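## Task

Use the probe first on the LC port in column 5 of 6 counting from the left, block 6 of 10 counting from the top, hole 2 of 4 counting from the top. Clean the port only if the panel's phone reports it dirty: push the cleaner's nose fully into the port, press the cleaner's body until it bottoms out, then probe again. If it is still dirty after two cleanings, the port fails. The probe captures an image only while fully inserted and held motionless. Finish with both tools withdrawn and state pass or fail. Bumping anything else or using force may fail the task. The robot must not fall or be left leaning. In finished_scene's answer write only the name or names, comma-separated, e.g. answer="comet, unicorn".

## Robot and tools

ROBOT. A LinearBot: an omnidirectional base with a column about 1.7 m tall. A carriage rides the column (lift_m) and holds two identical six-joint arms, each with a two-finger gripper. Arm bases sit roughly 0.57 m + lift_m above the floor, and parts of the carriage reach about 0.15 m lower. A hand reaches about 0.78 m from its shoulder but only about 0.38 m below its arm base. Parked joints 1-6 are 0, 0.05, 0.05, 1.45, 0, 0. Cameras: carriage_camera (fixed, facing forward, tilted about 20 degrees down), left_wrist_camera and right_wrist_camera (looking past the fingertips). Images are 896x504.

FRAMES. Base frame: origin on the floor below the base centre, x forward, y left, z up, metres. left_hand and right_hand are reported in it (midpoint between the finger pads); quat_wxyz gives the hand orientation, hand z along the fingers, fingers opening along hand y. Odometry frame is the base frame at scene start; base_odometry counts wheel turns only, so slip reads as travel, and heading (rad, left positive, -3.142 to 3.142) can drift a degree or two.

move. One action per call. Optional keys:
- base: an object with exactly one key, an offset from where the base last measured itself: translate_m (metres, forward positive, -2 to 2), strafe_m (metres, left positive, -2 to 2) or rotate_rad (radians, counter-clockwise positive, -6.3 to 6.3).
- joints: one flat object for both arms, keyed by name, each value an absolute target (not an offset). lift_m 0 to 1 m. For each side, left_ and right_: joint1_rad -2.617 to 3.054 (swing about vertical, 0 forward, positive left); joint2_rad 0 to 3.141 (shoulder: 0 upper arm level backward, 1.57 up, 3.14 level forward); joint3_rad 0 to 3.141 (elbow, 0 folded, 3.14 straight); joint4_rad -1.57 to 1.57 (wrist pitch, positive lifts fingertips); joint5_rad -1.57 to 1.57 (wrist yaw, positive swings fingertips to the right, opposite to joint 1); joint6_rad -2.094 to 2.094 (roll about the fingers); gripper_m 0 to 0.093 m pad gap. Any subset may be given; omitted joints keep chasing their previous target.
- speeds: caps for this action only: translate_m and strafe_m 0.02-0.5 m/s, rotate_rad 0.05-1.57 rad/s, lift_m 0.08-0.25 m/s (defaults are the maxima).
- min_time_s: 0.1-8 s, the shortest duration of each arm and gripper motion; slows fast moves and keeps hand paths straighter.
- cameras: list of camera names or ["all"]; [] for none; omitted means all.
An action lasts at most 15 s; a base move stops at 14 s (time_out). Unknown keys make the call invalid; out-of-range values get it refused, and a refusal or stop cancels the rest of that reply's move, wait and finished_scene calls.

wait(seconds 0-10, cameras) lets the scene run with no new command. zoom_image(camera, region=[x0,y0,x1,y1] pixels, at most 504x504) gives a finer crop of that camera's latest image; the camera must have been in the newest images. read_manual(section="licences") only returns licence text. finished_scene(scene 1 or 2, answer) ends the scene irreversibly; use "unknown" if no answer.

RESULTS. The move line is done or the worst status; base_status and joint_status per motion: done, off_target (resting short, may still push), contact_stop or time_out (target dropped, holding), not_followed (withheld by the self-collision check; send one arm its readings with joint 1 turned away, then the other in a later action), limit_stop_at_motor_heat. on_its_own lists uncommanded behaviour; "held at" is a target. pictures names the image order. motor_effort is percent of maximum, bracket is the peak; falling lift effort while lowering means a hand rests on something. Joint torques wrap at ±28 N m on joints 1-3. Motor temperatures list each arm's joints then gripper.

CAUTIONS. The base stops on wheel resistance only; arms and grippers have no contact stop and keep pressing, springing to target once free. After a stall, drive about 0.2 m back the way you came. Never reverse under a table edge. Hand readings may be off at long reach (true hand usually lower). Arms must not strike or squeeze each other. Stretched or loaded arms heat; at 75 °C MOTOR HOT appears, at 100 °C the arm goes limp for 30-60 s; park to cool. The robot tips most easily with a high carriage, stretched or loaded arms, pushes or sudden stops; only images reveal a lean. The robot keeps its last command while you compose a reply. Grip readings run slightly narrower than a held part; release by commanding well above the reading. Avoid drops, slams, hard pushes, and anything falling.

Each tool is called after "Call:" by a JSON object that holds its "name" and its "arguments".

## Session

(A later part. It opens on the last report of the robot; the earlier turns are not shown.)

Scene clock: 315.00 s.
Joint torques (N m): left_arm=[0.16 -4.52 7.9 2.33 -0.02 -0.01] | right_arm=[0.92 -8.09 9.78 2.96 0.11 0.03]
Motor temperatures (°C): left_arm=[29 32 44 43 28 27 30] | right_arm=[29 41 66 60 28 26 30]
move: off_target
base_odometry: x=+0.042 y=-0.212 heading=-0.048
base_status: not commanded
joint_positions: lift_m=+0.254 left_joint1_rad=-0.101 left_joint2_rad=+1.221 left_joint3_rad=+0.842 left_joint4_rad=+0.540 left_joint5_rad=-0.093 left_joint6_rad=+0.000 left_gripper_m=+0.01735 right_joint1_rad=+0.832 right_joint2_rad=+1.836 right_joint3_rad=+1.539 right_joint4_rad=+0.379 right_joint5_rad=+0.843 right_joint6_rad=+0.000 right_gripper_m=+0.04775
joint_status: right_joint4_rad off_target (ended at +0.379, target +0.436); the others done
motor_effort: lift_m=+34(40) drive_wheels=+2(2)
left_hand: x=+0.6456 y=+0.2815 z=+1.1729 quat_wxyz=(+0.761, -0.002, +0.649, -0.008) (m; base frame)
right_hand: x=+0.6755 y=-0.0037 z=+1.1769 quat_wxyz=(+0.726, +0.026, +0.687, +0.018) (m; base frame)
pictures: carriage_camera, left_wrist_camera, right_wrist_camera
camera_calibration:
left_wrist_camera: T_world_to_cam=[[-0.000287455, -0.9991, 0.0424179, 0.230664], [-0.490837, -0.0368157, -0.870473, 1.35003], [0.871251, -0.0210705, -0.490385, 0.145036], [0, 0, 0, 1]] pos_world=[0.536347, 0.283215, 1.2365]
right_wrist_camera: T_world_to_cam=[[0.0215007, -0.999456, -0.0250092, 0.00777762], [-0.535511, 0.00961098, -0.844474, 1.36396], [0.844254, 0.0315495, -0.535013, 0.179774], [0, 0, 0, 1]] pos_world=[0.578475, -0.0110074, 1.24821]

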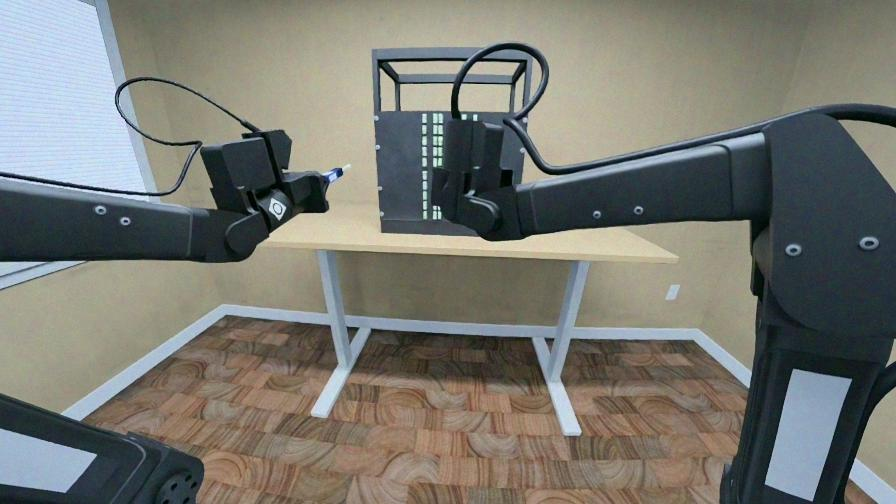

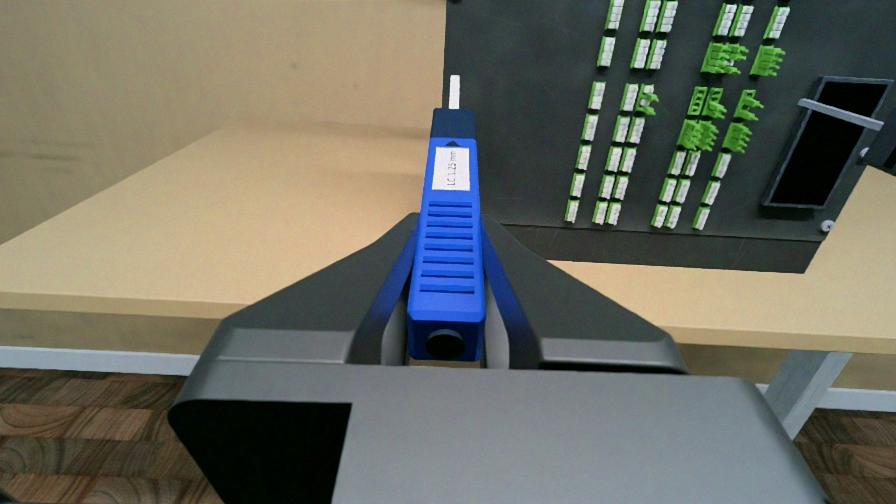

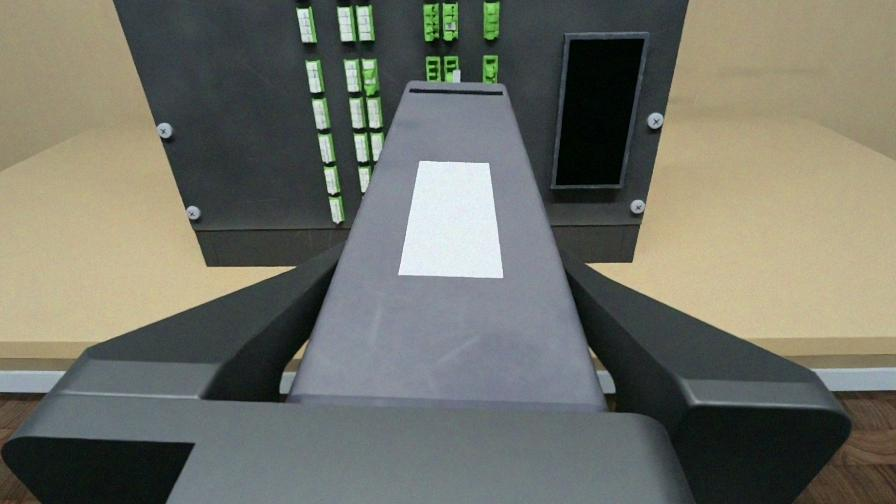

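Call:
{"name": "move", "arguments": {"joints": {"right_joint3_rad": 1.529, "right_joint4_rad": 0.390}, "min_time_s": 2, "cameras": ["left_wrist_camera", "right_wrist_camera"]}}

Call:
{"name": "zoom_image", "arguments": {"camera": "right_wrist_camera", "region": [390, 0, 530, 130]}}

Call:
{"name": "zoom_image", "arguments": {"camera": "left_wrist_camera", "region": [680, 60, 880, 180]}}

Scene clock: 331.33 s.
Joint torques (N m): left_arm=[0.17 -4.51 7.86 2.32 -0.02 -0.02] | right_arm=[0.92 -8.12 7.3 2.84 0.11 0.04]
Motor temperatures (°C): left_arm=[29 32 45 43 28 27 30] | right_arm=[29 41 63 58 28 26 30]
move: off_target
base_odometry: x=+0.042 y=-0.212 heading=-0.048
base_status: not commanded
joint_positions: lift_m=+0.254 left_joint1_rad=-0.101 left_joint2_rad=+1.221 left_joint3_rad=+0.842 left_joint4_rad=+0.540 left_joint5_rad=-0.093 left_joint6_rad=+0.000 left_gripper_m=+0.01735 right_joint1_rad=+0.832 right_joint2_rad=+1.836 right_joint3_rad=+1.539 right_joint4_rad=+0.346 right_joint5_rad=+0.843 right_joint6_rad=+0.000 right_gripper_m=+0.04775
joint_status: right_joint4_rad off_target (ended at +0.346, target +0.390); the others done
motor_effort: lift_m=+39(40) drive_wheels=+2(2)
left_hand: x=+0.6456 y=+0.2815 z=+1.1729 quat_wxyz=(+0.761, -0.002, +0.649, -0.008) (m; base frame)
right_hand: x=+0.6758 y=-0.0034 z=+1.1707 quat_wxyz=(+0.719, +0.017, +0.695, +0.009) (m; base frame)
pictures: left_wrist_camera, right_wrist_camera
camera_calibration:
left_wrist_camera: T_world_to_cam=[[-0.000287455, -0.9991, 0.0424179, 0.230664], [-0.490837, -0.0368157, -0.870473, 1.35003], [0.871251, -0.0210705, -0.490385, 0.145036], [0, 0, 0, 1]] pos_world=[0.536347, 0.283215, 1.2365]
right_wrist_camera: T_world_to_cam=[[0.0212015, -0.999774, -0.00120629, -0.01979], [-0.554006, -0.010744, -0.832443, 1.35726], [0.832243, 0.0183173, -0.554109, 0.206621], [0, 0, 0, 1]] pos_world=[0.580393, -0.00898781, 1.24431]

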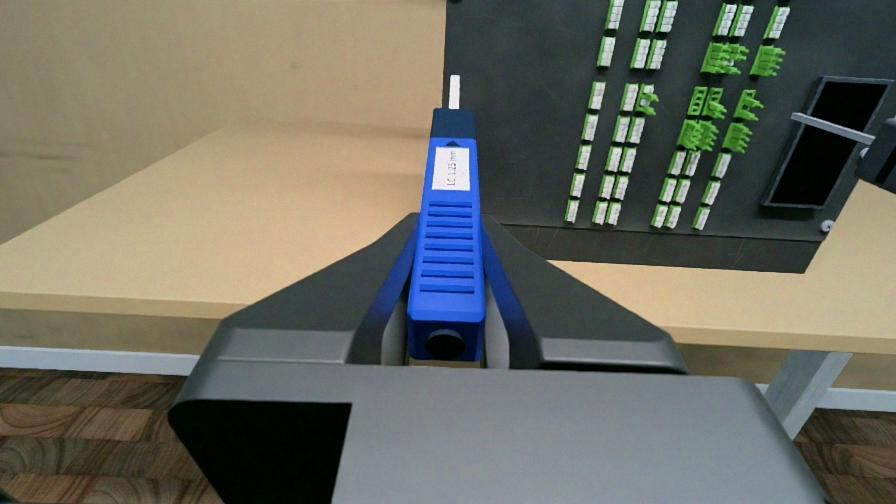

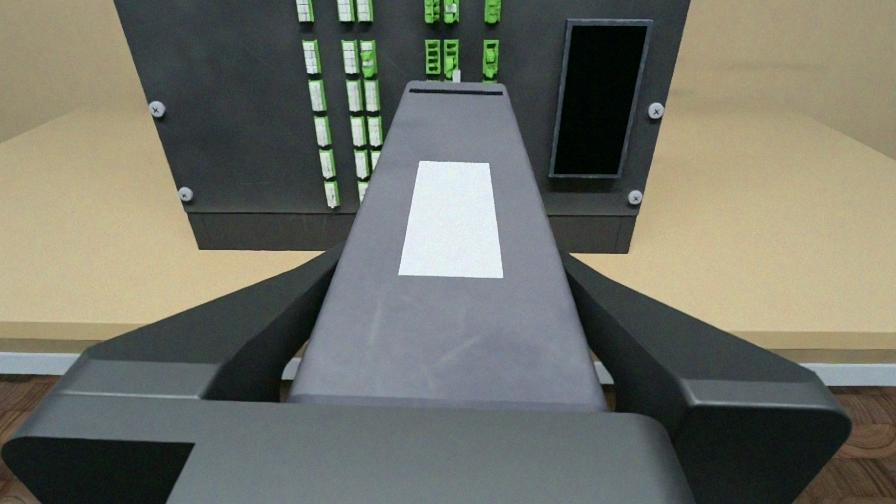

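Scaled by 3.600 from the camera's 896x504 image, which has a finer 1280x720 frame.

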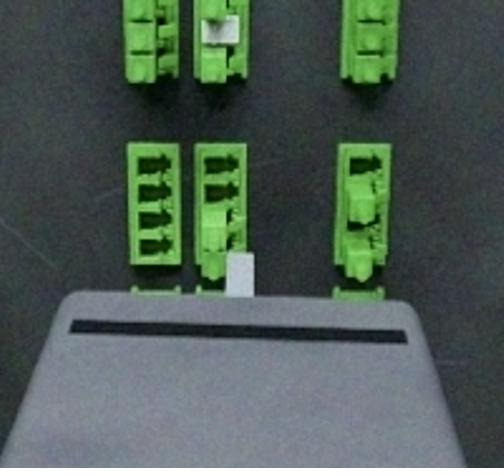

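Scaled by 2.520 from the camera's 896x504 image, which has a finer 1280x720 frame.

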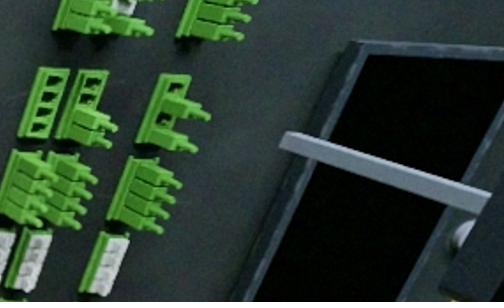

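Call:
{"name": "zoom_image", "arguments": {"camera": "right_wrist_camera", "region": [400, 66, 460, 106]}}

Call:
{"name": "zoom_image", "arguments": {"camera": "right_wrist_camera", "region": [460, 66, 520, 106]}}

Scaled by 8.400 from the camera's 896x504 image, which has a finer 1280x720 frame.

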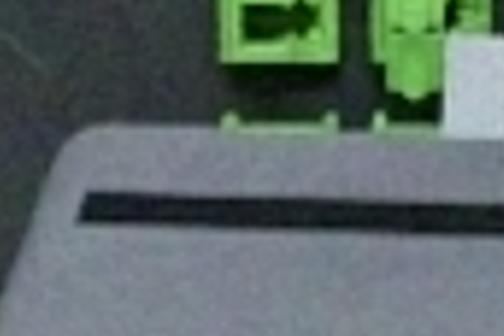

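Scaled by 8.400 from the camera's 896x504 image, which has a finer 1280x720 frame.

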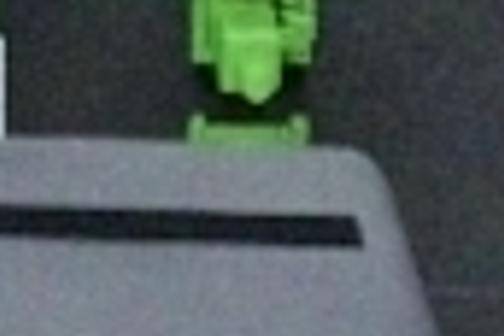

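Call:
{"name": "move", "arguments": {"joints": {"lift_m": 0.2425, "right_joint1_rad": 0.852, "right_joint6_rad": -0.025}, "min_time_s": 2, "cameras": ["left_wrist_camera", "right_wrist_camera"]}}

Call:
{"name": "zoom_image", "arguments": {"camera": "right_wrist_camera", "region": [420, 20, 500, 100]}}

Call:
{"name": "zoom_image", "arguments": {"camera": "left_wrist_camera", "region": [680, 60, 880, 180]}}

Scene clock: 369.53 s.
Joint torques (N m): left_arm=[0.17 -4.6 7.87 2.37 -0.03 -0.01] | right_arm=[0.9 -9.26 8.12 2.96 0.12 -0.16]
Motor temperatures (°C): left_arm=[29 31 45 44 28 27 30] | right_arm=[29 43 55 59 28 26 30]
move: done
base_odometry: x=+0.042 y=-0.212 heading=-0.048
base_status: not commanded
joint_positions: lift_m=+0.243 left_joint1_rad=-0.101 left_joint2_rad=+1.222 left_joint3_rad=+0.842 left_joint4_rad=+0.536 left_joint5_rad=-0.093 left_joint6_rad=+0.000 left_gripper_m=+0.01735 right_joint1_rad=+0.843 right_joint2_rad=+1.849 right_joint3_rad=+1.530 right_joint4_rad=+0.337 right_joint5_rad=+0.845 right_joint6_rad=-0.016 right_gripper_m=+0.04775
joint_status: all done
motor_effort: lift_m=+30(38) drive_wheels=-3(3)
left_hand: x=+0.6459 y=+0.2814 z=+1.1598 quat_wxyz=(+0.759, -0.002, +0.650, -0.008) (m; base frame)
right_hand: x=+0.6748 y=+0.0033 z=+1.1463 quat_wxyz=(+0.711, +0.000, +0.703, -0.002) (m; base frame)
pictures: left_wrist_camera, right_wrist_camera
camera_calibration:
left_wrist_camera: T_world_to_cam=[[-0.0000144397, -0.999121, 0.0419254, 0.231555], [-0.495154, -0.0364179, -0.868042, 1.33868], [0.868805, -0.0207721, -0.494718, 0.144902], [0, 0, 0, 1]] pos_world=[0.536964, 0.283113, 1.22401]
right_wrist_camera: T_world_to_cam=[[0.0300465, -0.998826, 0.0380063, -0.0639228], [-0.571598, -0.0483626, -0.819107, 1.33314], [0.819983, 0.00288694, -0.57238, 0.223046], [0, 0, 0, 1]] pos_world=[0.581045, -0.0000176777, 1.22208]

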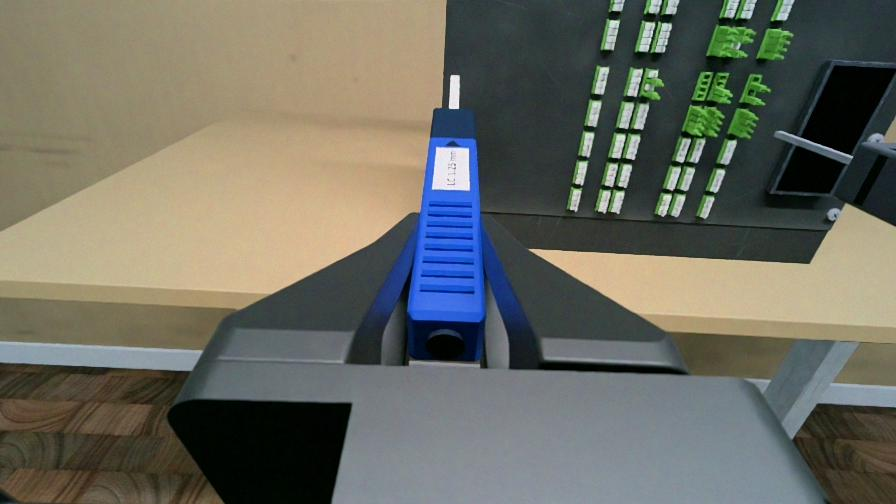

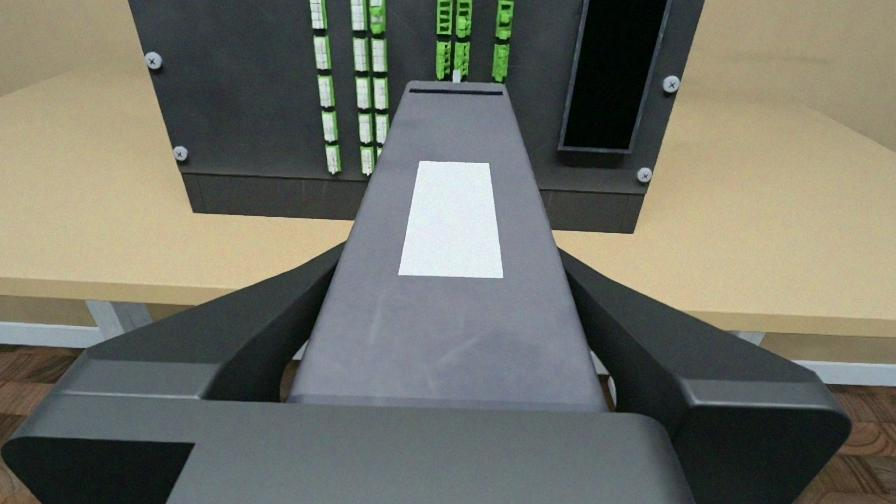

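Scaled by 6.300 from the camera's 896x504 image, which has a finer 1280x720 frame.

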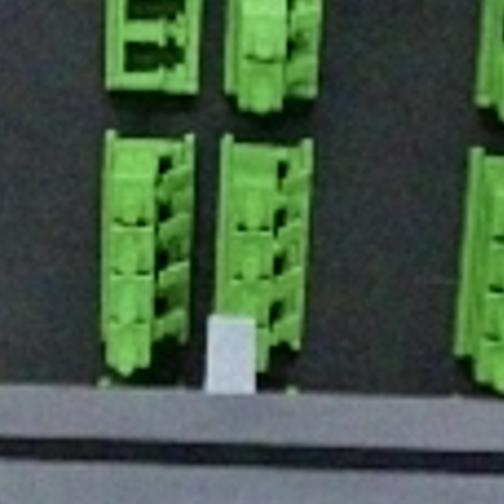

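Scaled by 2.520 from the camera's 896x504 image, which has a finer 1280x720 frame.

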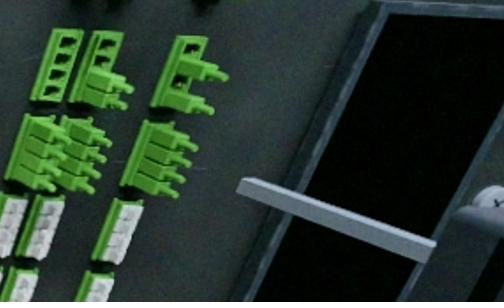

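Call:
{"name": "move", "arguments": {"joints": {"lift_m": 0.2495, "right_joint4_rad": 0.433, "right_joint6_rad": -0.045}, "min_time_s": 2, "cameras": ["left_wrist_camera", "right_wrist_camera"]}}

Call:
{"name": "zoom_image", "arguments": {"camera": "right_wrist_camera", "region": [400, 0, 500, 100]}}

Call:
{"name": "zoom_image", "arguments": {"camera": "left_wrist_camera", "region": [680, 60, 880, 180]}}

Scene clock: 379.87 s.
Joint torques (N m): left_arm=[0.18 -4.62 7.91 2.33 -0.02 -0.01] | right_arm=[0.7 -9.42 8.09 2.98 0.07 -0.16]
Motor temperatures (°C): left_arm=[29 31 45 43 28 27 30] | right_arm=[29 45 53 59 28 26 30]
move: off_target
base_odometry: x=+0.042 y=-0.212 heading=-0.048
base_status: not commanded
joint_positions: lift_m=+0.249 left_joint1_rad=-0.101 left_joint2_rad=+1.222 left_joint3_rad=+0.842 left_joint4_rad=+0.539 left_joint5_rad=-0.093 left_joint6_rad=+0.000 left_gripper_m=+0.01735 right_joint1_rad=+0.845 right_joint2_rad=+1.851 right_joint3_rad=+1.530 right_joint4_rad=+0.376 right_joint5_rad=+0.847 right_joint6_rad=-0.036 right_gripper_m=+0.04775
joint_status: right_joint4_rad off_target (ended at +0.376, target +0.433); the others done
motor_effort: lift_m=+36(50) drive_wheels=-3(3)
left_hand: x=+0.6458 y=+0.2815 z=+1.1673 quat_wxyz=(+0.761, -0.002, +0.649, -0.008) (m; base frame)
right_hand: x=+0.6741 y=+0.0041 z=+1.1595 quat_wxyz=(+0.720, +0.003, +0.694, +0.001) (m; base frame)
pictures: left_wrist_camera, right_wrist_camera
camera_calibration:
left_wrist_camera: T_world_to_cam=[[-0.000184663, -0.999106, 0.0422846, 0.231003], [-0.492162, -0.0367181, -0.869729, 1.34525], [0.870504, -0.0209714, -0.491715, 0.144134], [0, 0, 0, 1]] pos_world=[0.536652, 0.283214, 1.2311]
right_wrist_camera: T_world_to_cam=[[0.0286509, -0.999118, 0.0307, -0.0543512], [-0.55095, -0.0414105, -0.83351, 1.34634], [0.834046, 0.00696668, -0.55165, 0.197592], [0, 0, 0, 1]] pos_world=[0.57852, 0.0000726174, 1.23285]

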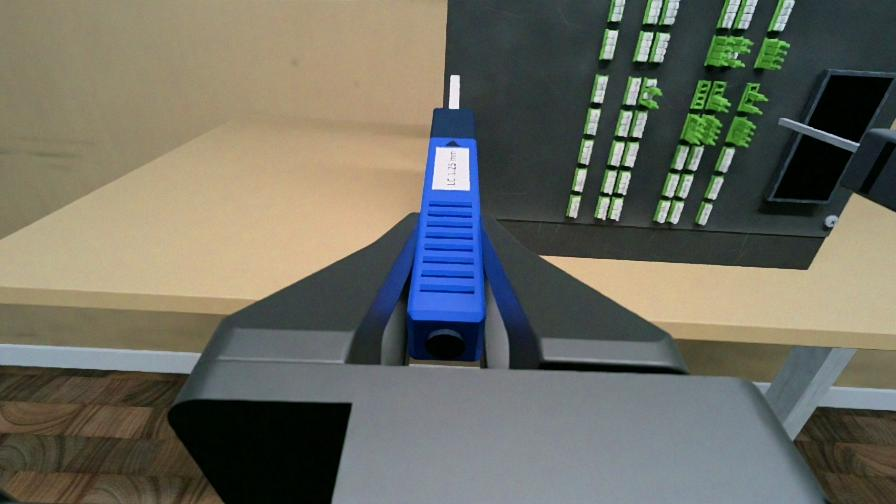

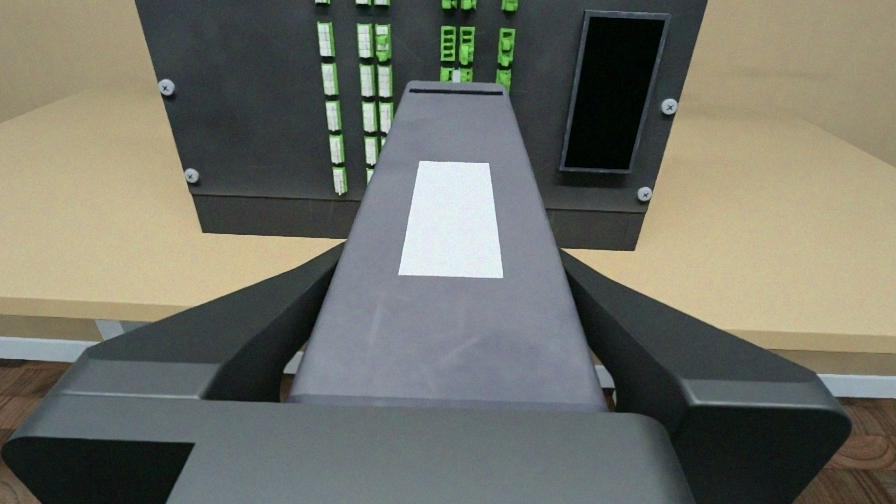

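Scaled by 5.040 from the camera's 896x504 image, which has a finer 1280x720 frame.

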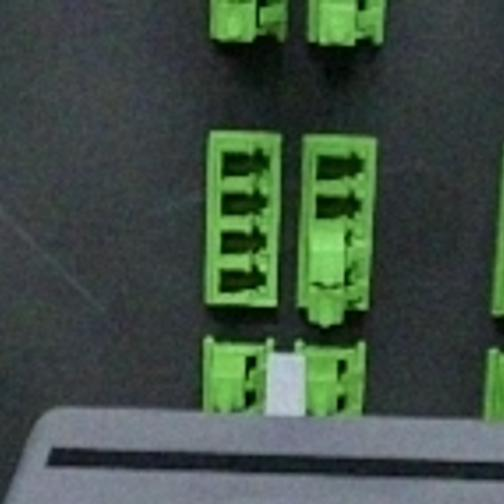

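Scaled by 2.520 from the camera's 896x504 image, which has a finer 1280x720 frame.

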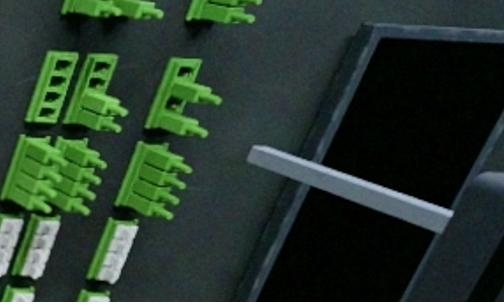

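Call:
{"name": "zoom_image", "arguments": {"camera": "right_wrist_camera", "region": [400, 66, 460, 106]}}

Call:
{"name": "zoom_image", "arguments": {"camera": "right_wrist_camera", "region": [460, 66, 520, 106]}}

Call:
{"name": "zoom_image", "arguments": {"camera": "right_wrist_camera", "region": [430, 10, 530, 80]}}

Scaled by 8.400 from the camera's 896x504 image, which has a finer 1280x720 frame.

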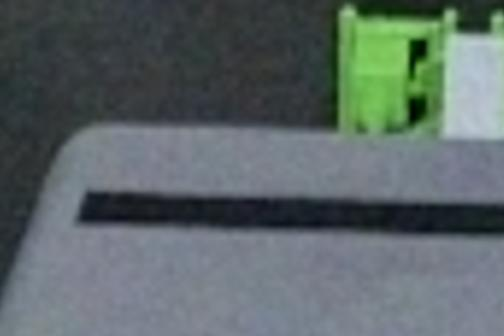

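Scaled by 8.400 from the camera's 896x504 image, which has a finer 1280x720 frame.

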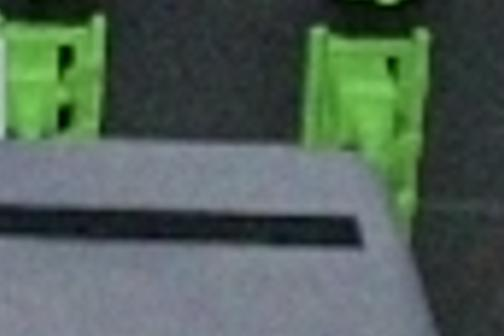

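Scaled by 5.040 from the camera's 896x504 image, which has a finer 1280x720 frame.

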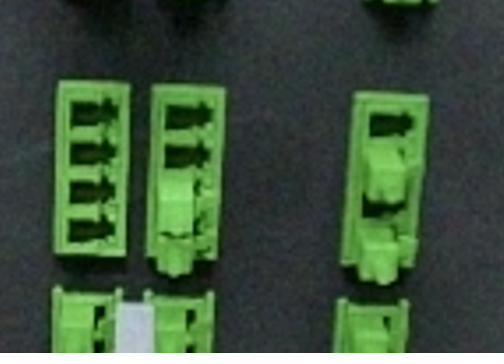

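Call:
{"name": "move", "arguments": {"joints": {"lift_m": 0.2528, "right_joint6_rad": -0.039}, "base": {"strafe_m": -0.006}, "speeds": {"strafe_m": 0.02}, "cameras": []}}

Call:
{"name": "move", "arguments": {"base": {"translate_m": 0.07}, "speeds": {"translate_m": 0.05}, "cameras": ["left_wrist_camera", "right_wrist_camera"]}}

Call:
{"name": "zoom_image", "arguments": {"camera": "right_wrist_camera", "region": [420, 20, 500, 100]}}

Call:
{"name": "zoom_image", "arguments": {"camera": "left_wrist_camera", "region": [720, 60, 880, 180]}}

Scene clock: 411.57 s.
Joint torques (N m): left_arm=[0.12 -4.57 7.86 2.32 0.01 -0.02] | right_arm=[0.61 -9.46 8.09 2.93 0.07 -0.1]
Motor temperatures (°C): left_arm=[29 31 45 44 28 27 30] | right_arm=[29 46 51 59 28 26 31]
move: done
base_odometry: x=+0.042 y=-0.218 heading=-0.048
base_status: done
joint_positions: lift_m=+0.253 left_joint1_rad=-0.101 left_joint2_rad=+1.222 left_joint3_rad=+0.842 left_joint4_rad=+0.540 left_joint5_rad=-0.093 left_joint6_rad=+0.000 left_gripper_m=+0.01735 right_joint1_rad=+0.846 right_joint2_rad=+1.851 right_joint3_rad=+1.530 right_joint4_rad=+0.383 right_joint5_rad=+0.848 right_joint6_rad=-0.036 right_gripper_m=+0.04775
joint_status: all done
motor_effort: lift_m=+42(44) drive_wheels=+3(6)
left_hand: x=+0.6458 y=+0.2817 z=+1.1707 quat_wxyz=(+0.761, -0.003, +0.649, -0.008) (m; base frame)
right_hand: x=+0.6739 y=+0.0042 z=+1.1637 quat_wxyz=(+0.721, +0.004, +0.693, +0.002) (m; base frame)
pictures: none
No camera images: "cameras" was empty.

Scene clock: 413.47 s.
Joint torques (N m): left_arm=[0.12 -4.66 7.9 2.32 -0.01 -0.02] | right_arm=[0.34 -9.44 8.09 2.9 0.05 -0.09]
Motor temperatures (°C): left_arm=[29 31 45 44 28 27 30] | right_arm=[29 46 51 58 28 26 31]
move: done
base_odometry: x=+0.112 y=-0.221 heading=-0.048
base_status: done
joint_positions: lift_m=+0.253 left_joint1_rad=-0.101 left_joint2_rad=+1.222 left_joint3_rad=+0.842 left_joint4_rad=+0.539 left_joint5_rad=-0.093 left_joint6_rad=+0.000 left_gripper_m=+0.01735 right_joint1_rad=+0.849 right_joint2_rad=+1.851 right_joint3_rad=+1.530 right_joint4_rad=+0.383 right_joint5_rad=+0.849 right_joint6_rad=-0.036 right_gripper_m=+0.04775
joint_status: not commanded
motor_effort: lift_m=+39(44) drive_wheels=+3(12)
left_hand: x=+0.6458 y=+0.2817 z=+1.1705 quat_wxyz=(+0.761, -0.003, +0.649, -0.008) (m; base frame)
right_hand: x=+0.6728 y=+0.0057 z=+1.1637 quat_wxyz=(+0.721, +0.003, +0.693, +0.003) (m; base frame)
pictures: left_wrist_camera, right_wrist_camera
camera_calibration:
left_wrist_camera: T_world_to_cam=[[0.000942533, -0.999098, 0.0424481, 0.230159], [-0.492128, -0.0374155, -0.869719, 1.3482], [0.870523, -0.0200701, -0.491719, 0.145449], [0, 0, 0, 1]] pos_world=[0.536652, 0.283314, 1.2343]
right_wrist_camera: T_world_to_cam=[[0.0312179, -0.999152, 0.0268374, -0.0500197], [-0.547776, -0.0395617, -0.835689, 1.34953], [0.836043, 0.0113876, -0.548546, 0.196013], [0, 0, 0, 1]] pos_world=[0.576927, 0.00118039, 1.23665]

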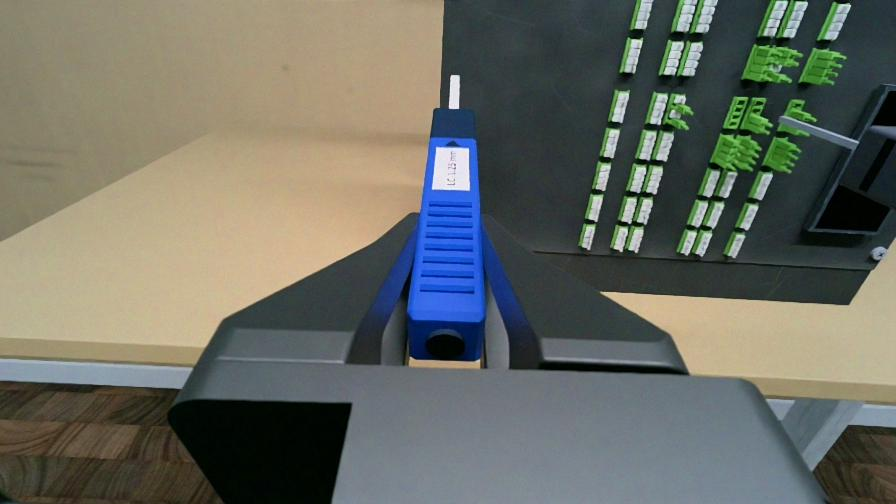

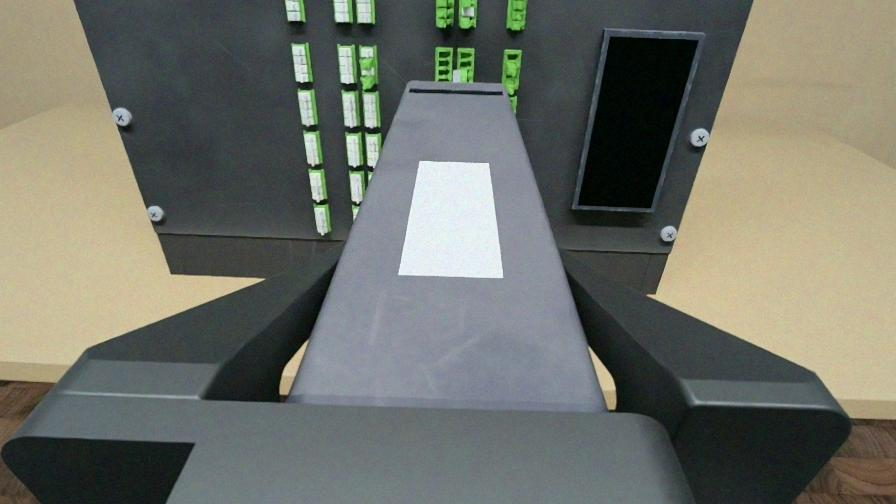

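Scaled by 6.300 from the camera's 896x504 image, which has a finer 1280x720 frame.

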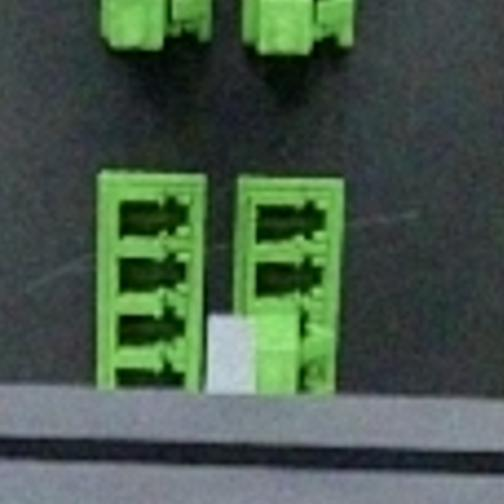

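Scaled by 3.150 from the camera's 896x504 image, which has a finer 1280x720 frame.

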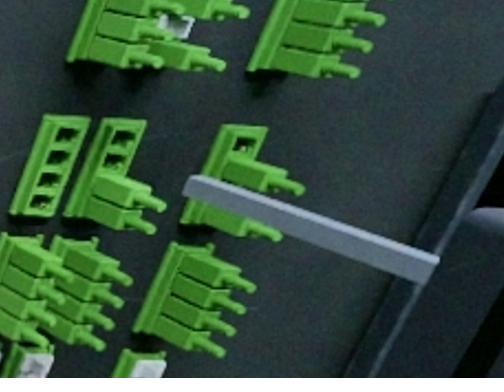

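Call:
{"name": "move", "arguments": {"base": {"strafe_m": -0.005}, "speeds": {"strafe_m": 0.02}, "cameras": ["left_wrist_camera", "right_wrist_camera"]}}

Call:
{"name": "zoom_image", "arguments": {"camera": "right_wrist_camera", "region": [430, 40, 490, 100]}}

Call:
{"name": "zoom_image", "arguments": {"camera": "left_wrist_camera", "region": [730, 80, 830, 160]}}

Scene clock: 441.93 s.
Joint torques (N m): left_arm=[-0.18 -4.67 7.88 2.32 -0.02 -0.02] | right_arm=[0.35 -9.42 8.06 2.91 0.04 -0.09]
Motor temperatures (°C): left_arm=[29 31 45 44 28 27 30] | right_arm=[29 46 51 58 28 26 31]
move: done
base_odometry: x=+0.111 y=-0.226 heading=-0.048
base_status: done
joint_positions: lift_m=+0.253 left_joint1_rad=-0.099 left_joint2_rad=+1.222 left_joint3_rad=+0.842 left_joint4_rad=+0.539 left_joint5_rad=-0.095 left_joint6_rad=+0.000 left_gripper_m=+0.01735 right_joint1_rad=+0.849 right_joint2_rad=+1.851 right_joint3_rad=+1.530 right_joint4_rad=+0.383 right_joint5_rad=+0.849 right_joint6_rad=-0.036 right_gripper_m=+0.04775
joint_status: not commanded
motor_effort: lift_m=+45(45) drive_wheels=-3(5)
left_hand: x=+0.6458 y=+0.2826 z=+1.1705 quat_wxyz=(+0.761, -0.004, +0.649, -0.007) (m; base frame)
right_hand: x=+0.6728 y=+0.0057 z=+1.1638 quat_wxyz=(+0.721, +0.004, +0.693, +0.003) (m; base frame)
pictures: left_wrist_camera, right_wrist_camera
camera_calibration:
left_wrist_camera: T_world_to_cam=[[0.0036314, -0.999089, 0.0425307, 0.229208], [-0.491995, -0.0388124, -0.869732, 1.34856], [0.87059, -0.0177666, -0.491688, 0.144732], [0, 0, 0, 1]] pos_world=[0.536653, 0.283911, 1.2343]
right_wrist_camera: T_world_to_cam=[[0.0311877, -0.999168, 0.02627, -0.0493037], [-0.547338, -0.0390644, -0.835999, 1.34975], [0.83633, 0.0116943, -0.548102, 0.195352], [0, 0, 0, 1]] pos_world=[0.576927, 0.00117976, 1.23675]

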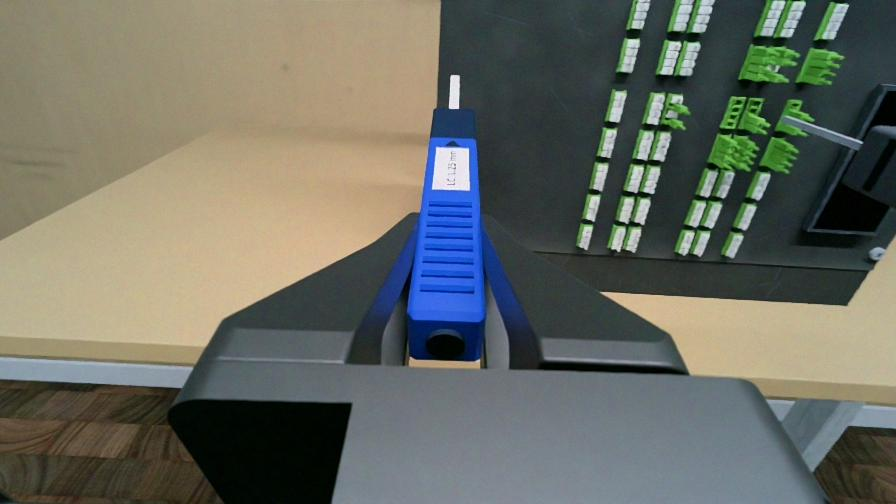

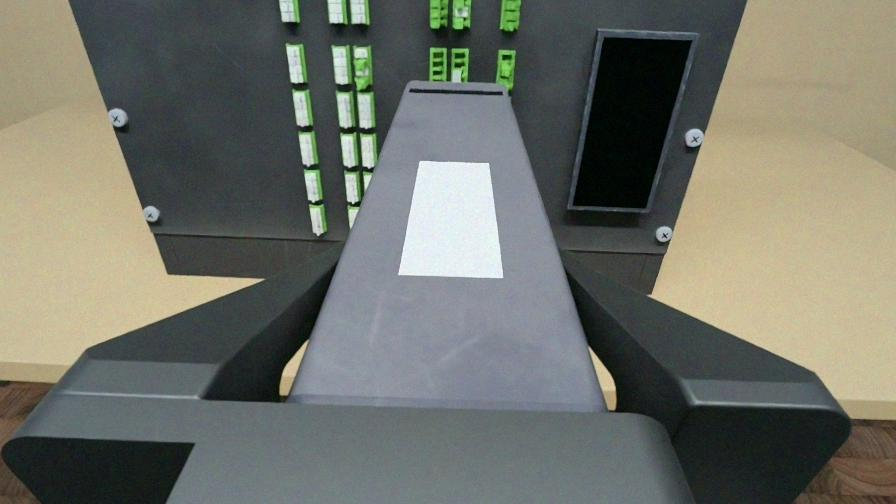

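Scaled by 8.400 from the camera's 896x504 image, which has a finer 1280x720 frame.

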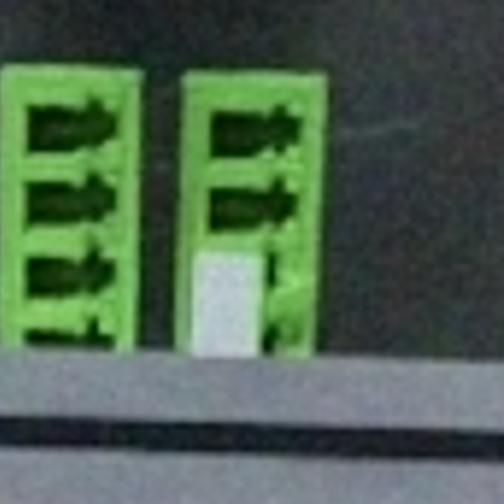

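Scaled by 5.040 from the camera's 896x504 image, which has a finer 1280x720 frame.

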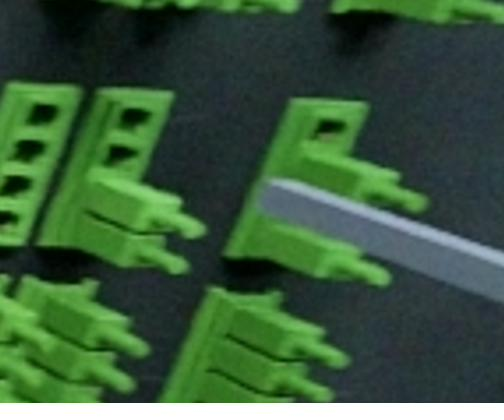

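Call:
{"name": "move", "arguments": {"base": {"translate_m": 0.026}, "speeds": {"translate_m": 0.03}, "cameras": ["left_wrist_camera", "right_wrist_camera"]}}

Call:
{"name": "zoom_image", "arguments": {"camera": "right_wrist_camera", "region": [430, 40, 490, 100]}}

Call:
{"name": "zoom_image", "arguments": {"camera": "left_wrist_camera", "region": [740, 80, 840, 160]}}

Scene clock: 455.27 s.
Joint torques (N m): left_arm=[0.02 -4.7 7.97 2.3 0 -0.01] | right_arm=[0.25 -9.4 8.1 2.92 0.04 -0.1]
Motor temperatures (°C): left_arm=[29 31 45 44 28 27 30] | right_arm=[29 46 51 58 28 26 31]
move: done
base_odometry: x=+0.137 y=-0.228 heading=-0.048
base_status: done
joint_positions: lift_m=+0.253 left_joint1_rad=-0.099 left_joint2_rad=+1.222 left_joint3_rad=+0.842 left_joint4_rad=+0.539 left_joint5_rad=-0.095 left_joint6_rad=+0.000 left_gripper_m=+0.01735 right_joint1_rad=+0.850 right_joint2_rad=+1.851 right_joint3_rad=+1.530 right_joint4_rad=+0.383 right_joint5_rad=+0.849 right_joint6_rad=-0.036 right_gripper_m=+0.04775
joint_status: not commanded
motor_effort: lift_m=+42(43) drive_wheels=+3(10)
left_hand: x=+0.6458 y=+0.2826 z=+1.1705 quat_wxyz=(+0.761, -0.004, +0.649, -0.007) (m; base frame)
right_hand: x=+0.6724 y=+0.0061 z=+1.1638 quat_wxyz=(+0.721, +0.004, +0.693, +0.004) (m; base frame)
pictures: left_wrist_camera, right_wrist_camera
camera_calibration:
left_wrist_camera: T_world_to_cam=[[0.0036314, -0.999089, 0.0425307, 0.229208], [-0.491995, -0.0388124, -0.869732, 1.34856], [0.87059, -0.0177666, -0.491688, 0.144732], [0, 0, 0, 1]] pos_world=[0.536653, 0.283911, 1.2343]
right_wrist_camera: T_world_to_cam=[[0.0316341, -0.999155, 0.0262216, -0.0491872], [-0.54739, -0.0392694, -0.835956, 1.34952], [0.83628, 0.0120913, -0.54817, 0.195794], [0, 0, 0, 1]] pos_world=[0.576528, 0.00148164, 1.23675]

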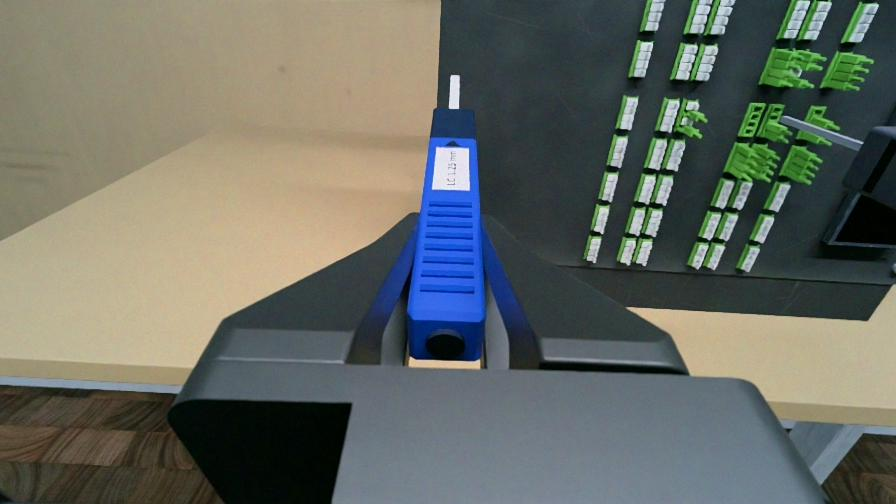

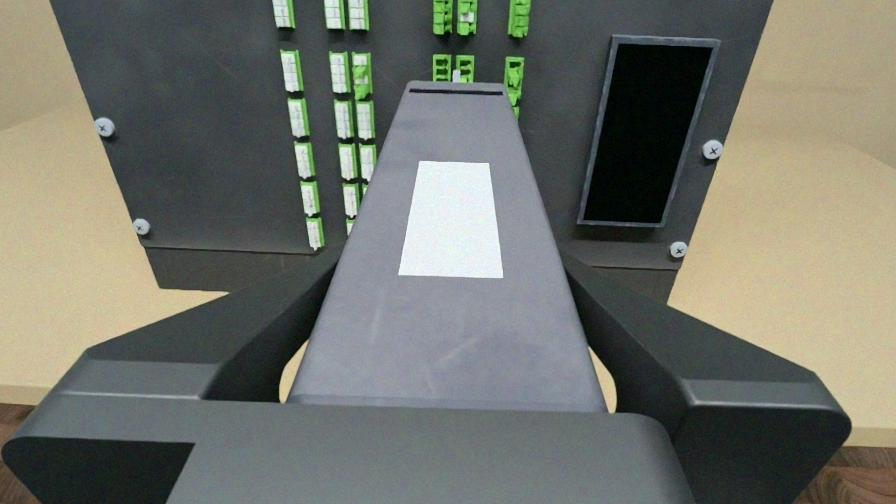

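Scaled by 8.400 from the camera's 896x504 image, which has a finer 1280x720 frame.

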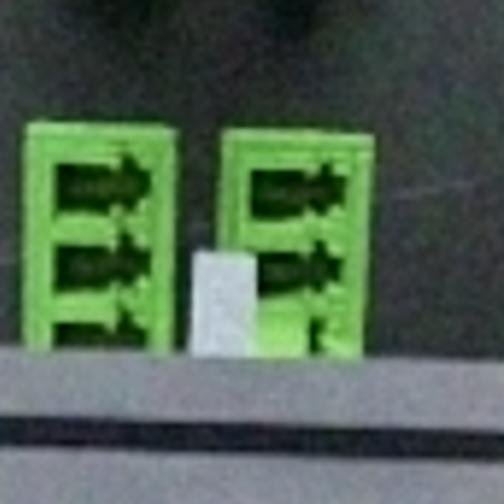

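Scaled by 5.040 from the camera's 896x504 image, which has a finer 1280x720 frame.

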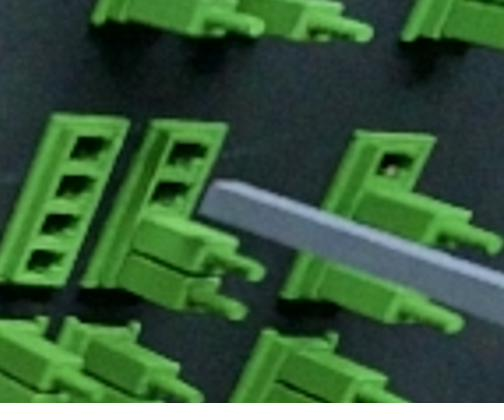

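Call:
{"name": "move", "arguments": {"joints": {"lift_m": 0.2507, "right_joint1_rad": 0.8236, "right_joint5_rad": 0.8276}, "min_time_s": 1.5, "cameras": []}}

Call:
{"name": "move", "arguments": {"joints": {"right_joint1_rad": 0.8326, "right_joint5_rad": 0.8316}, "min_time_s": 0.5, "cameras": ["left_wrist_camera", "right_wrist_camera"]}}

Call:
{"name": "zoom_image", "arguments": {"camera": "right_wrist_camera", "region": [430, 40, 490, 100]}}

Call:
{"name": "zoom_image", "arguments": {"camera": "left_wrist_camera", "region": [740, 80, 840, 160]}}

Scene clock: 490.37 s.
Joint torques (N m): left_arm=[0.02 -4.59 7.87 2.37 0.01 -0.02] | right_arm=[-0.57 -9.46 8.12 2.91 -0.15 -0.09]
Motor temperatures (°C): left_arm=[29 31 46 44 28 27 30] | right_arm=[29 47 51 58 28 26 31]
move: done
base_odometry: x=+0.137 y=-0.228 heading=-0.048
base_status: not commanded
joint_positions: lift_m=+0.251 left_joint1_rad=-0.099 left_joint2_rad=+1.222 left_joint3_rad=+0.842 left_joint4_rad=+0.537 left_joint5_rad=-0.095 left_joint6_rad=+0.000 left_gripper_m=+0.01735 right_joint1_rad=+0.830 right_joint2_rad=+1.851 right_joint3_rad=+1.530 right_joint4_rad=+0.382 right_joint5_rad=+0.842 right_joint6_rad=-0.036 right_gripper_m=+0.04775
joint_status: all done
motor_effort: lift_m=+31(36) drive_wheels=+3(3)
left_hand: x=+0.6459 y=+0.2826 z=+1.1685 quat_wxyz=(+0.760, -0.004, +0.650, -0.007) (m; base frame)
right_hand: x=+0.6787 y=-0.0018 z=+1.1620 quat_wxyz=(+0.721, +0.008, +0.693, -0.001) (m; base frame)
pictures: none
No camera images: "cameras" was empty.

Scene clock: 491.17 s.
Joint torques (N m): left_arm=[-0.01 -4.62 7.88 2.35 0.01 -0.02] | right_arm=[0.29 -9.44 8.12 2.91 -0.1 -0.09]
Motor temperatures (°C): left_arm=[29 31 46 44 28 27 30] | right_arm=[29 47 51 58 28 26 31]
move: done
base_odometry: x=+0.137 y=-0.228 heading=-0.048
base_status: not commanded
joint_positions: lift_m=+0.251 left_joint1_rad=-0.099 left_joint2_rad=+1.222 left_joint3_rad=+0.842 left_joint4_rad=+0.537 left_joint5_rad=-0.095 left_joint6_rad=+0.000 left_gripper_m=+0.01735 right_joint1_rad=+0.830 right_joint2_rad=+1.851 right_joint3_rad=+1.530 right_joint4_rad=+0.382 right_joint5_rad=+0.842 right_joint6_rad=-0.036 right_gripper_m=+0.04775
joint_status: all done
motor_effort: lift_m=+34(36) drive_wheels=+3(3)
left_hand: x=+0.6459 y=+0.2826 z=+1.1685 quat_wxyz=(+0.760, -0.004, +0.650, -0.007) (m; base frame)
right_hand: x=+0.6787 y=-0.0018 z=+1.1620 quat_wxyz=(+0.721, +0.008, +0.693, -0.001) (m; base frame)
pictures: left_wrist_camera, right_wrist_camera
camera_calibration:
left_wrist_camera: T_world_to_cam=[[0.00366399, -0.999093, 0.0424342, 0.22939], [-0.493711, -0.0387094, -0.868764, 1.34671], [0.869618, -0.0177671, -0.493405, 0.146256], [0, 0, 0, 1]] pos_world=[0.536859, 0.283911, 1.23241]
right_wrist_camera: T_world_to_cam=[[0.0186466, -0.999451, 0.0274033, -0.0497819], [-0.548189, -0.033141, -0.835698, 1.35144], [0.836147, 0.000560747, -0.548506, 0.190152], [0, 0, 0, 1]] pos_world=[0.582776, -0.00507318, 1.23506]

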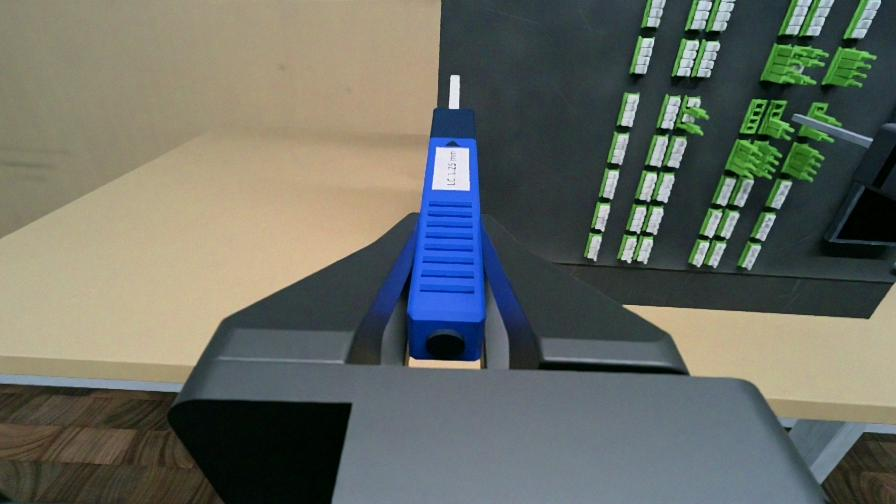

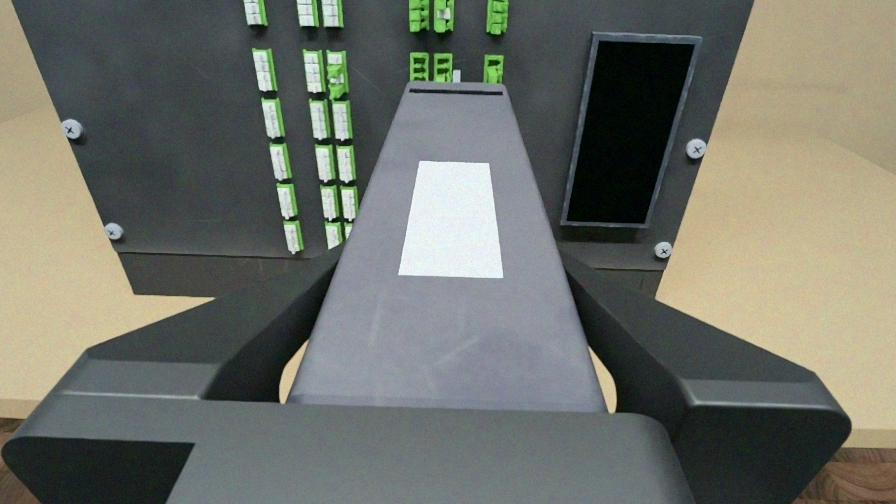

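Scaled by 8.400 from the camera's 896x504 image, which has a finer 1280x720 frame.

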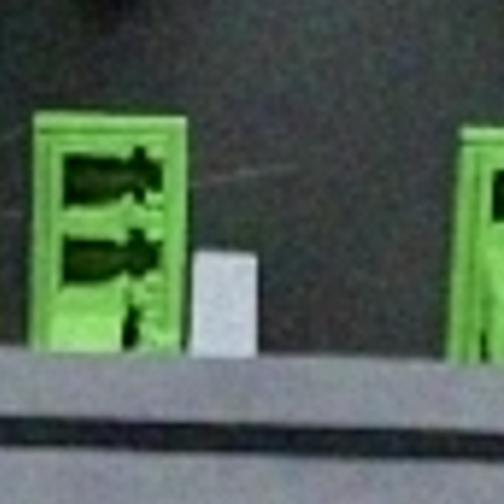

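Scaled by 5.040 from the camera's 896x504 image, which has a finer 1280x720 frame.

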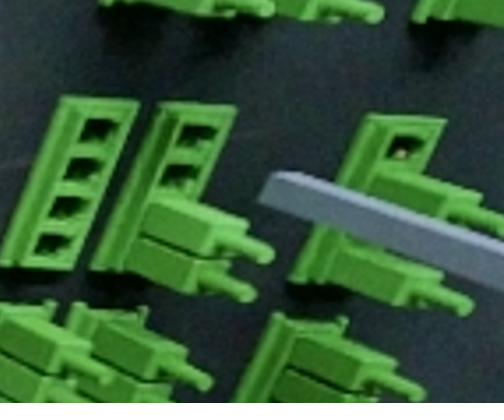

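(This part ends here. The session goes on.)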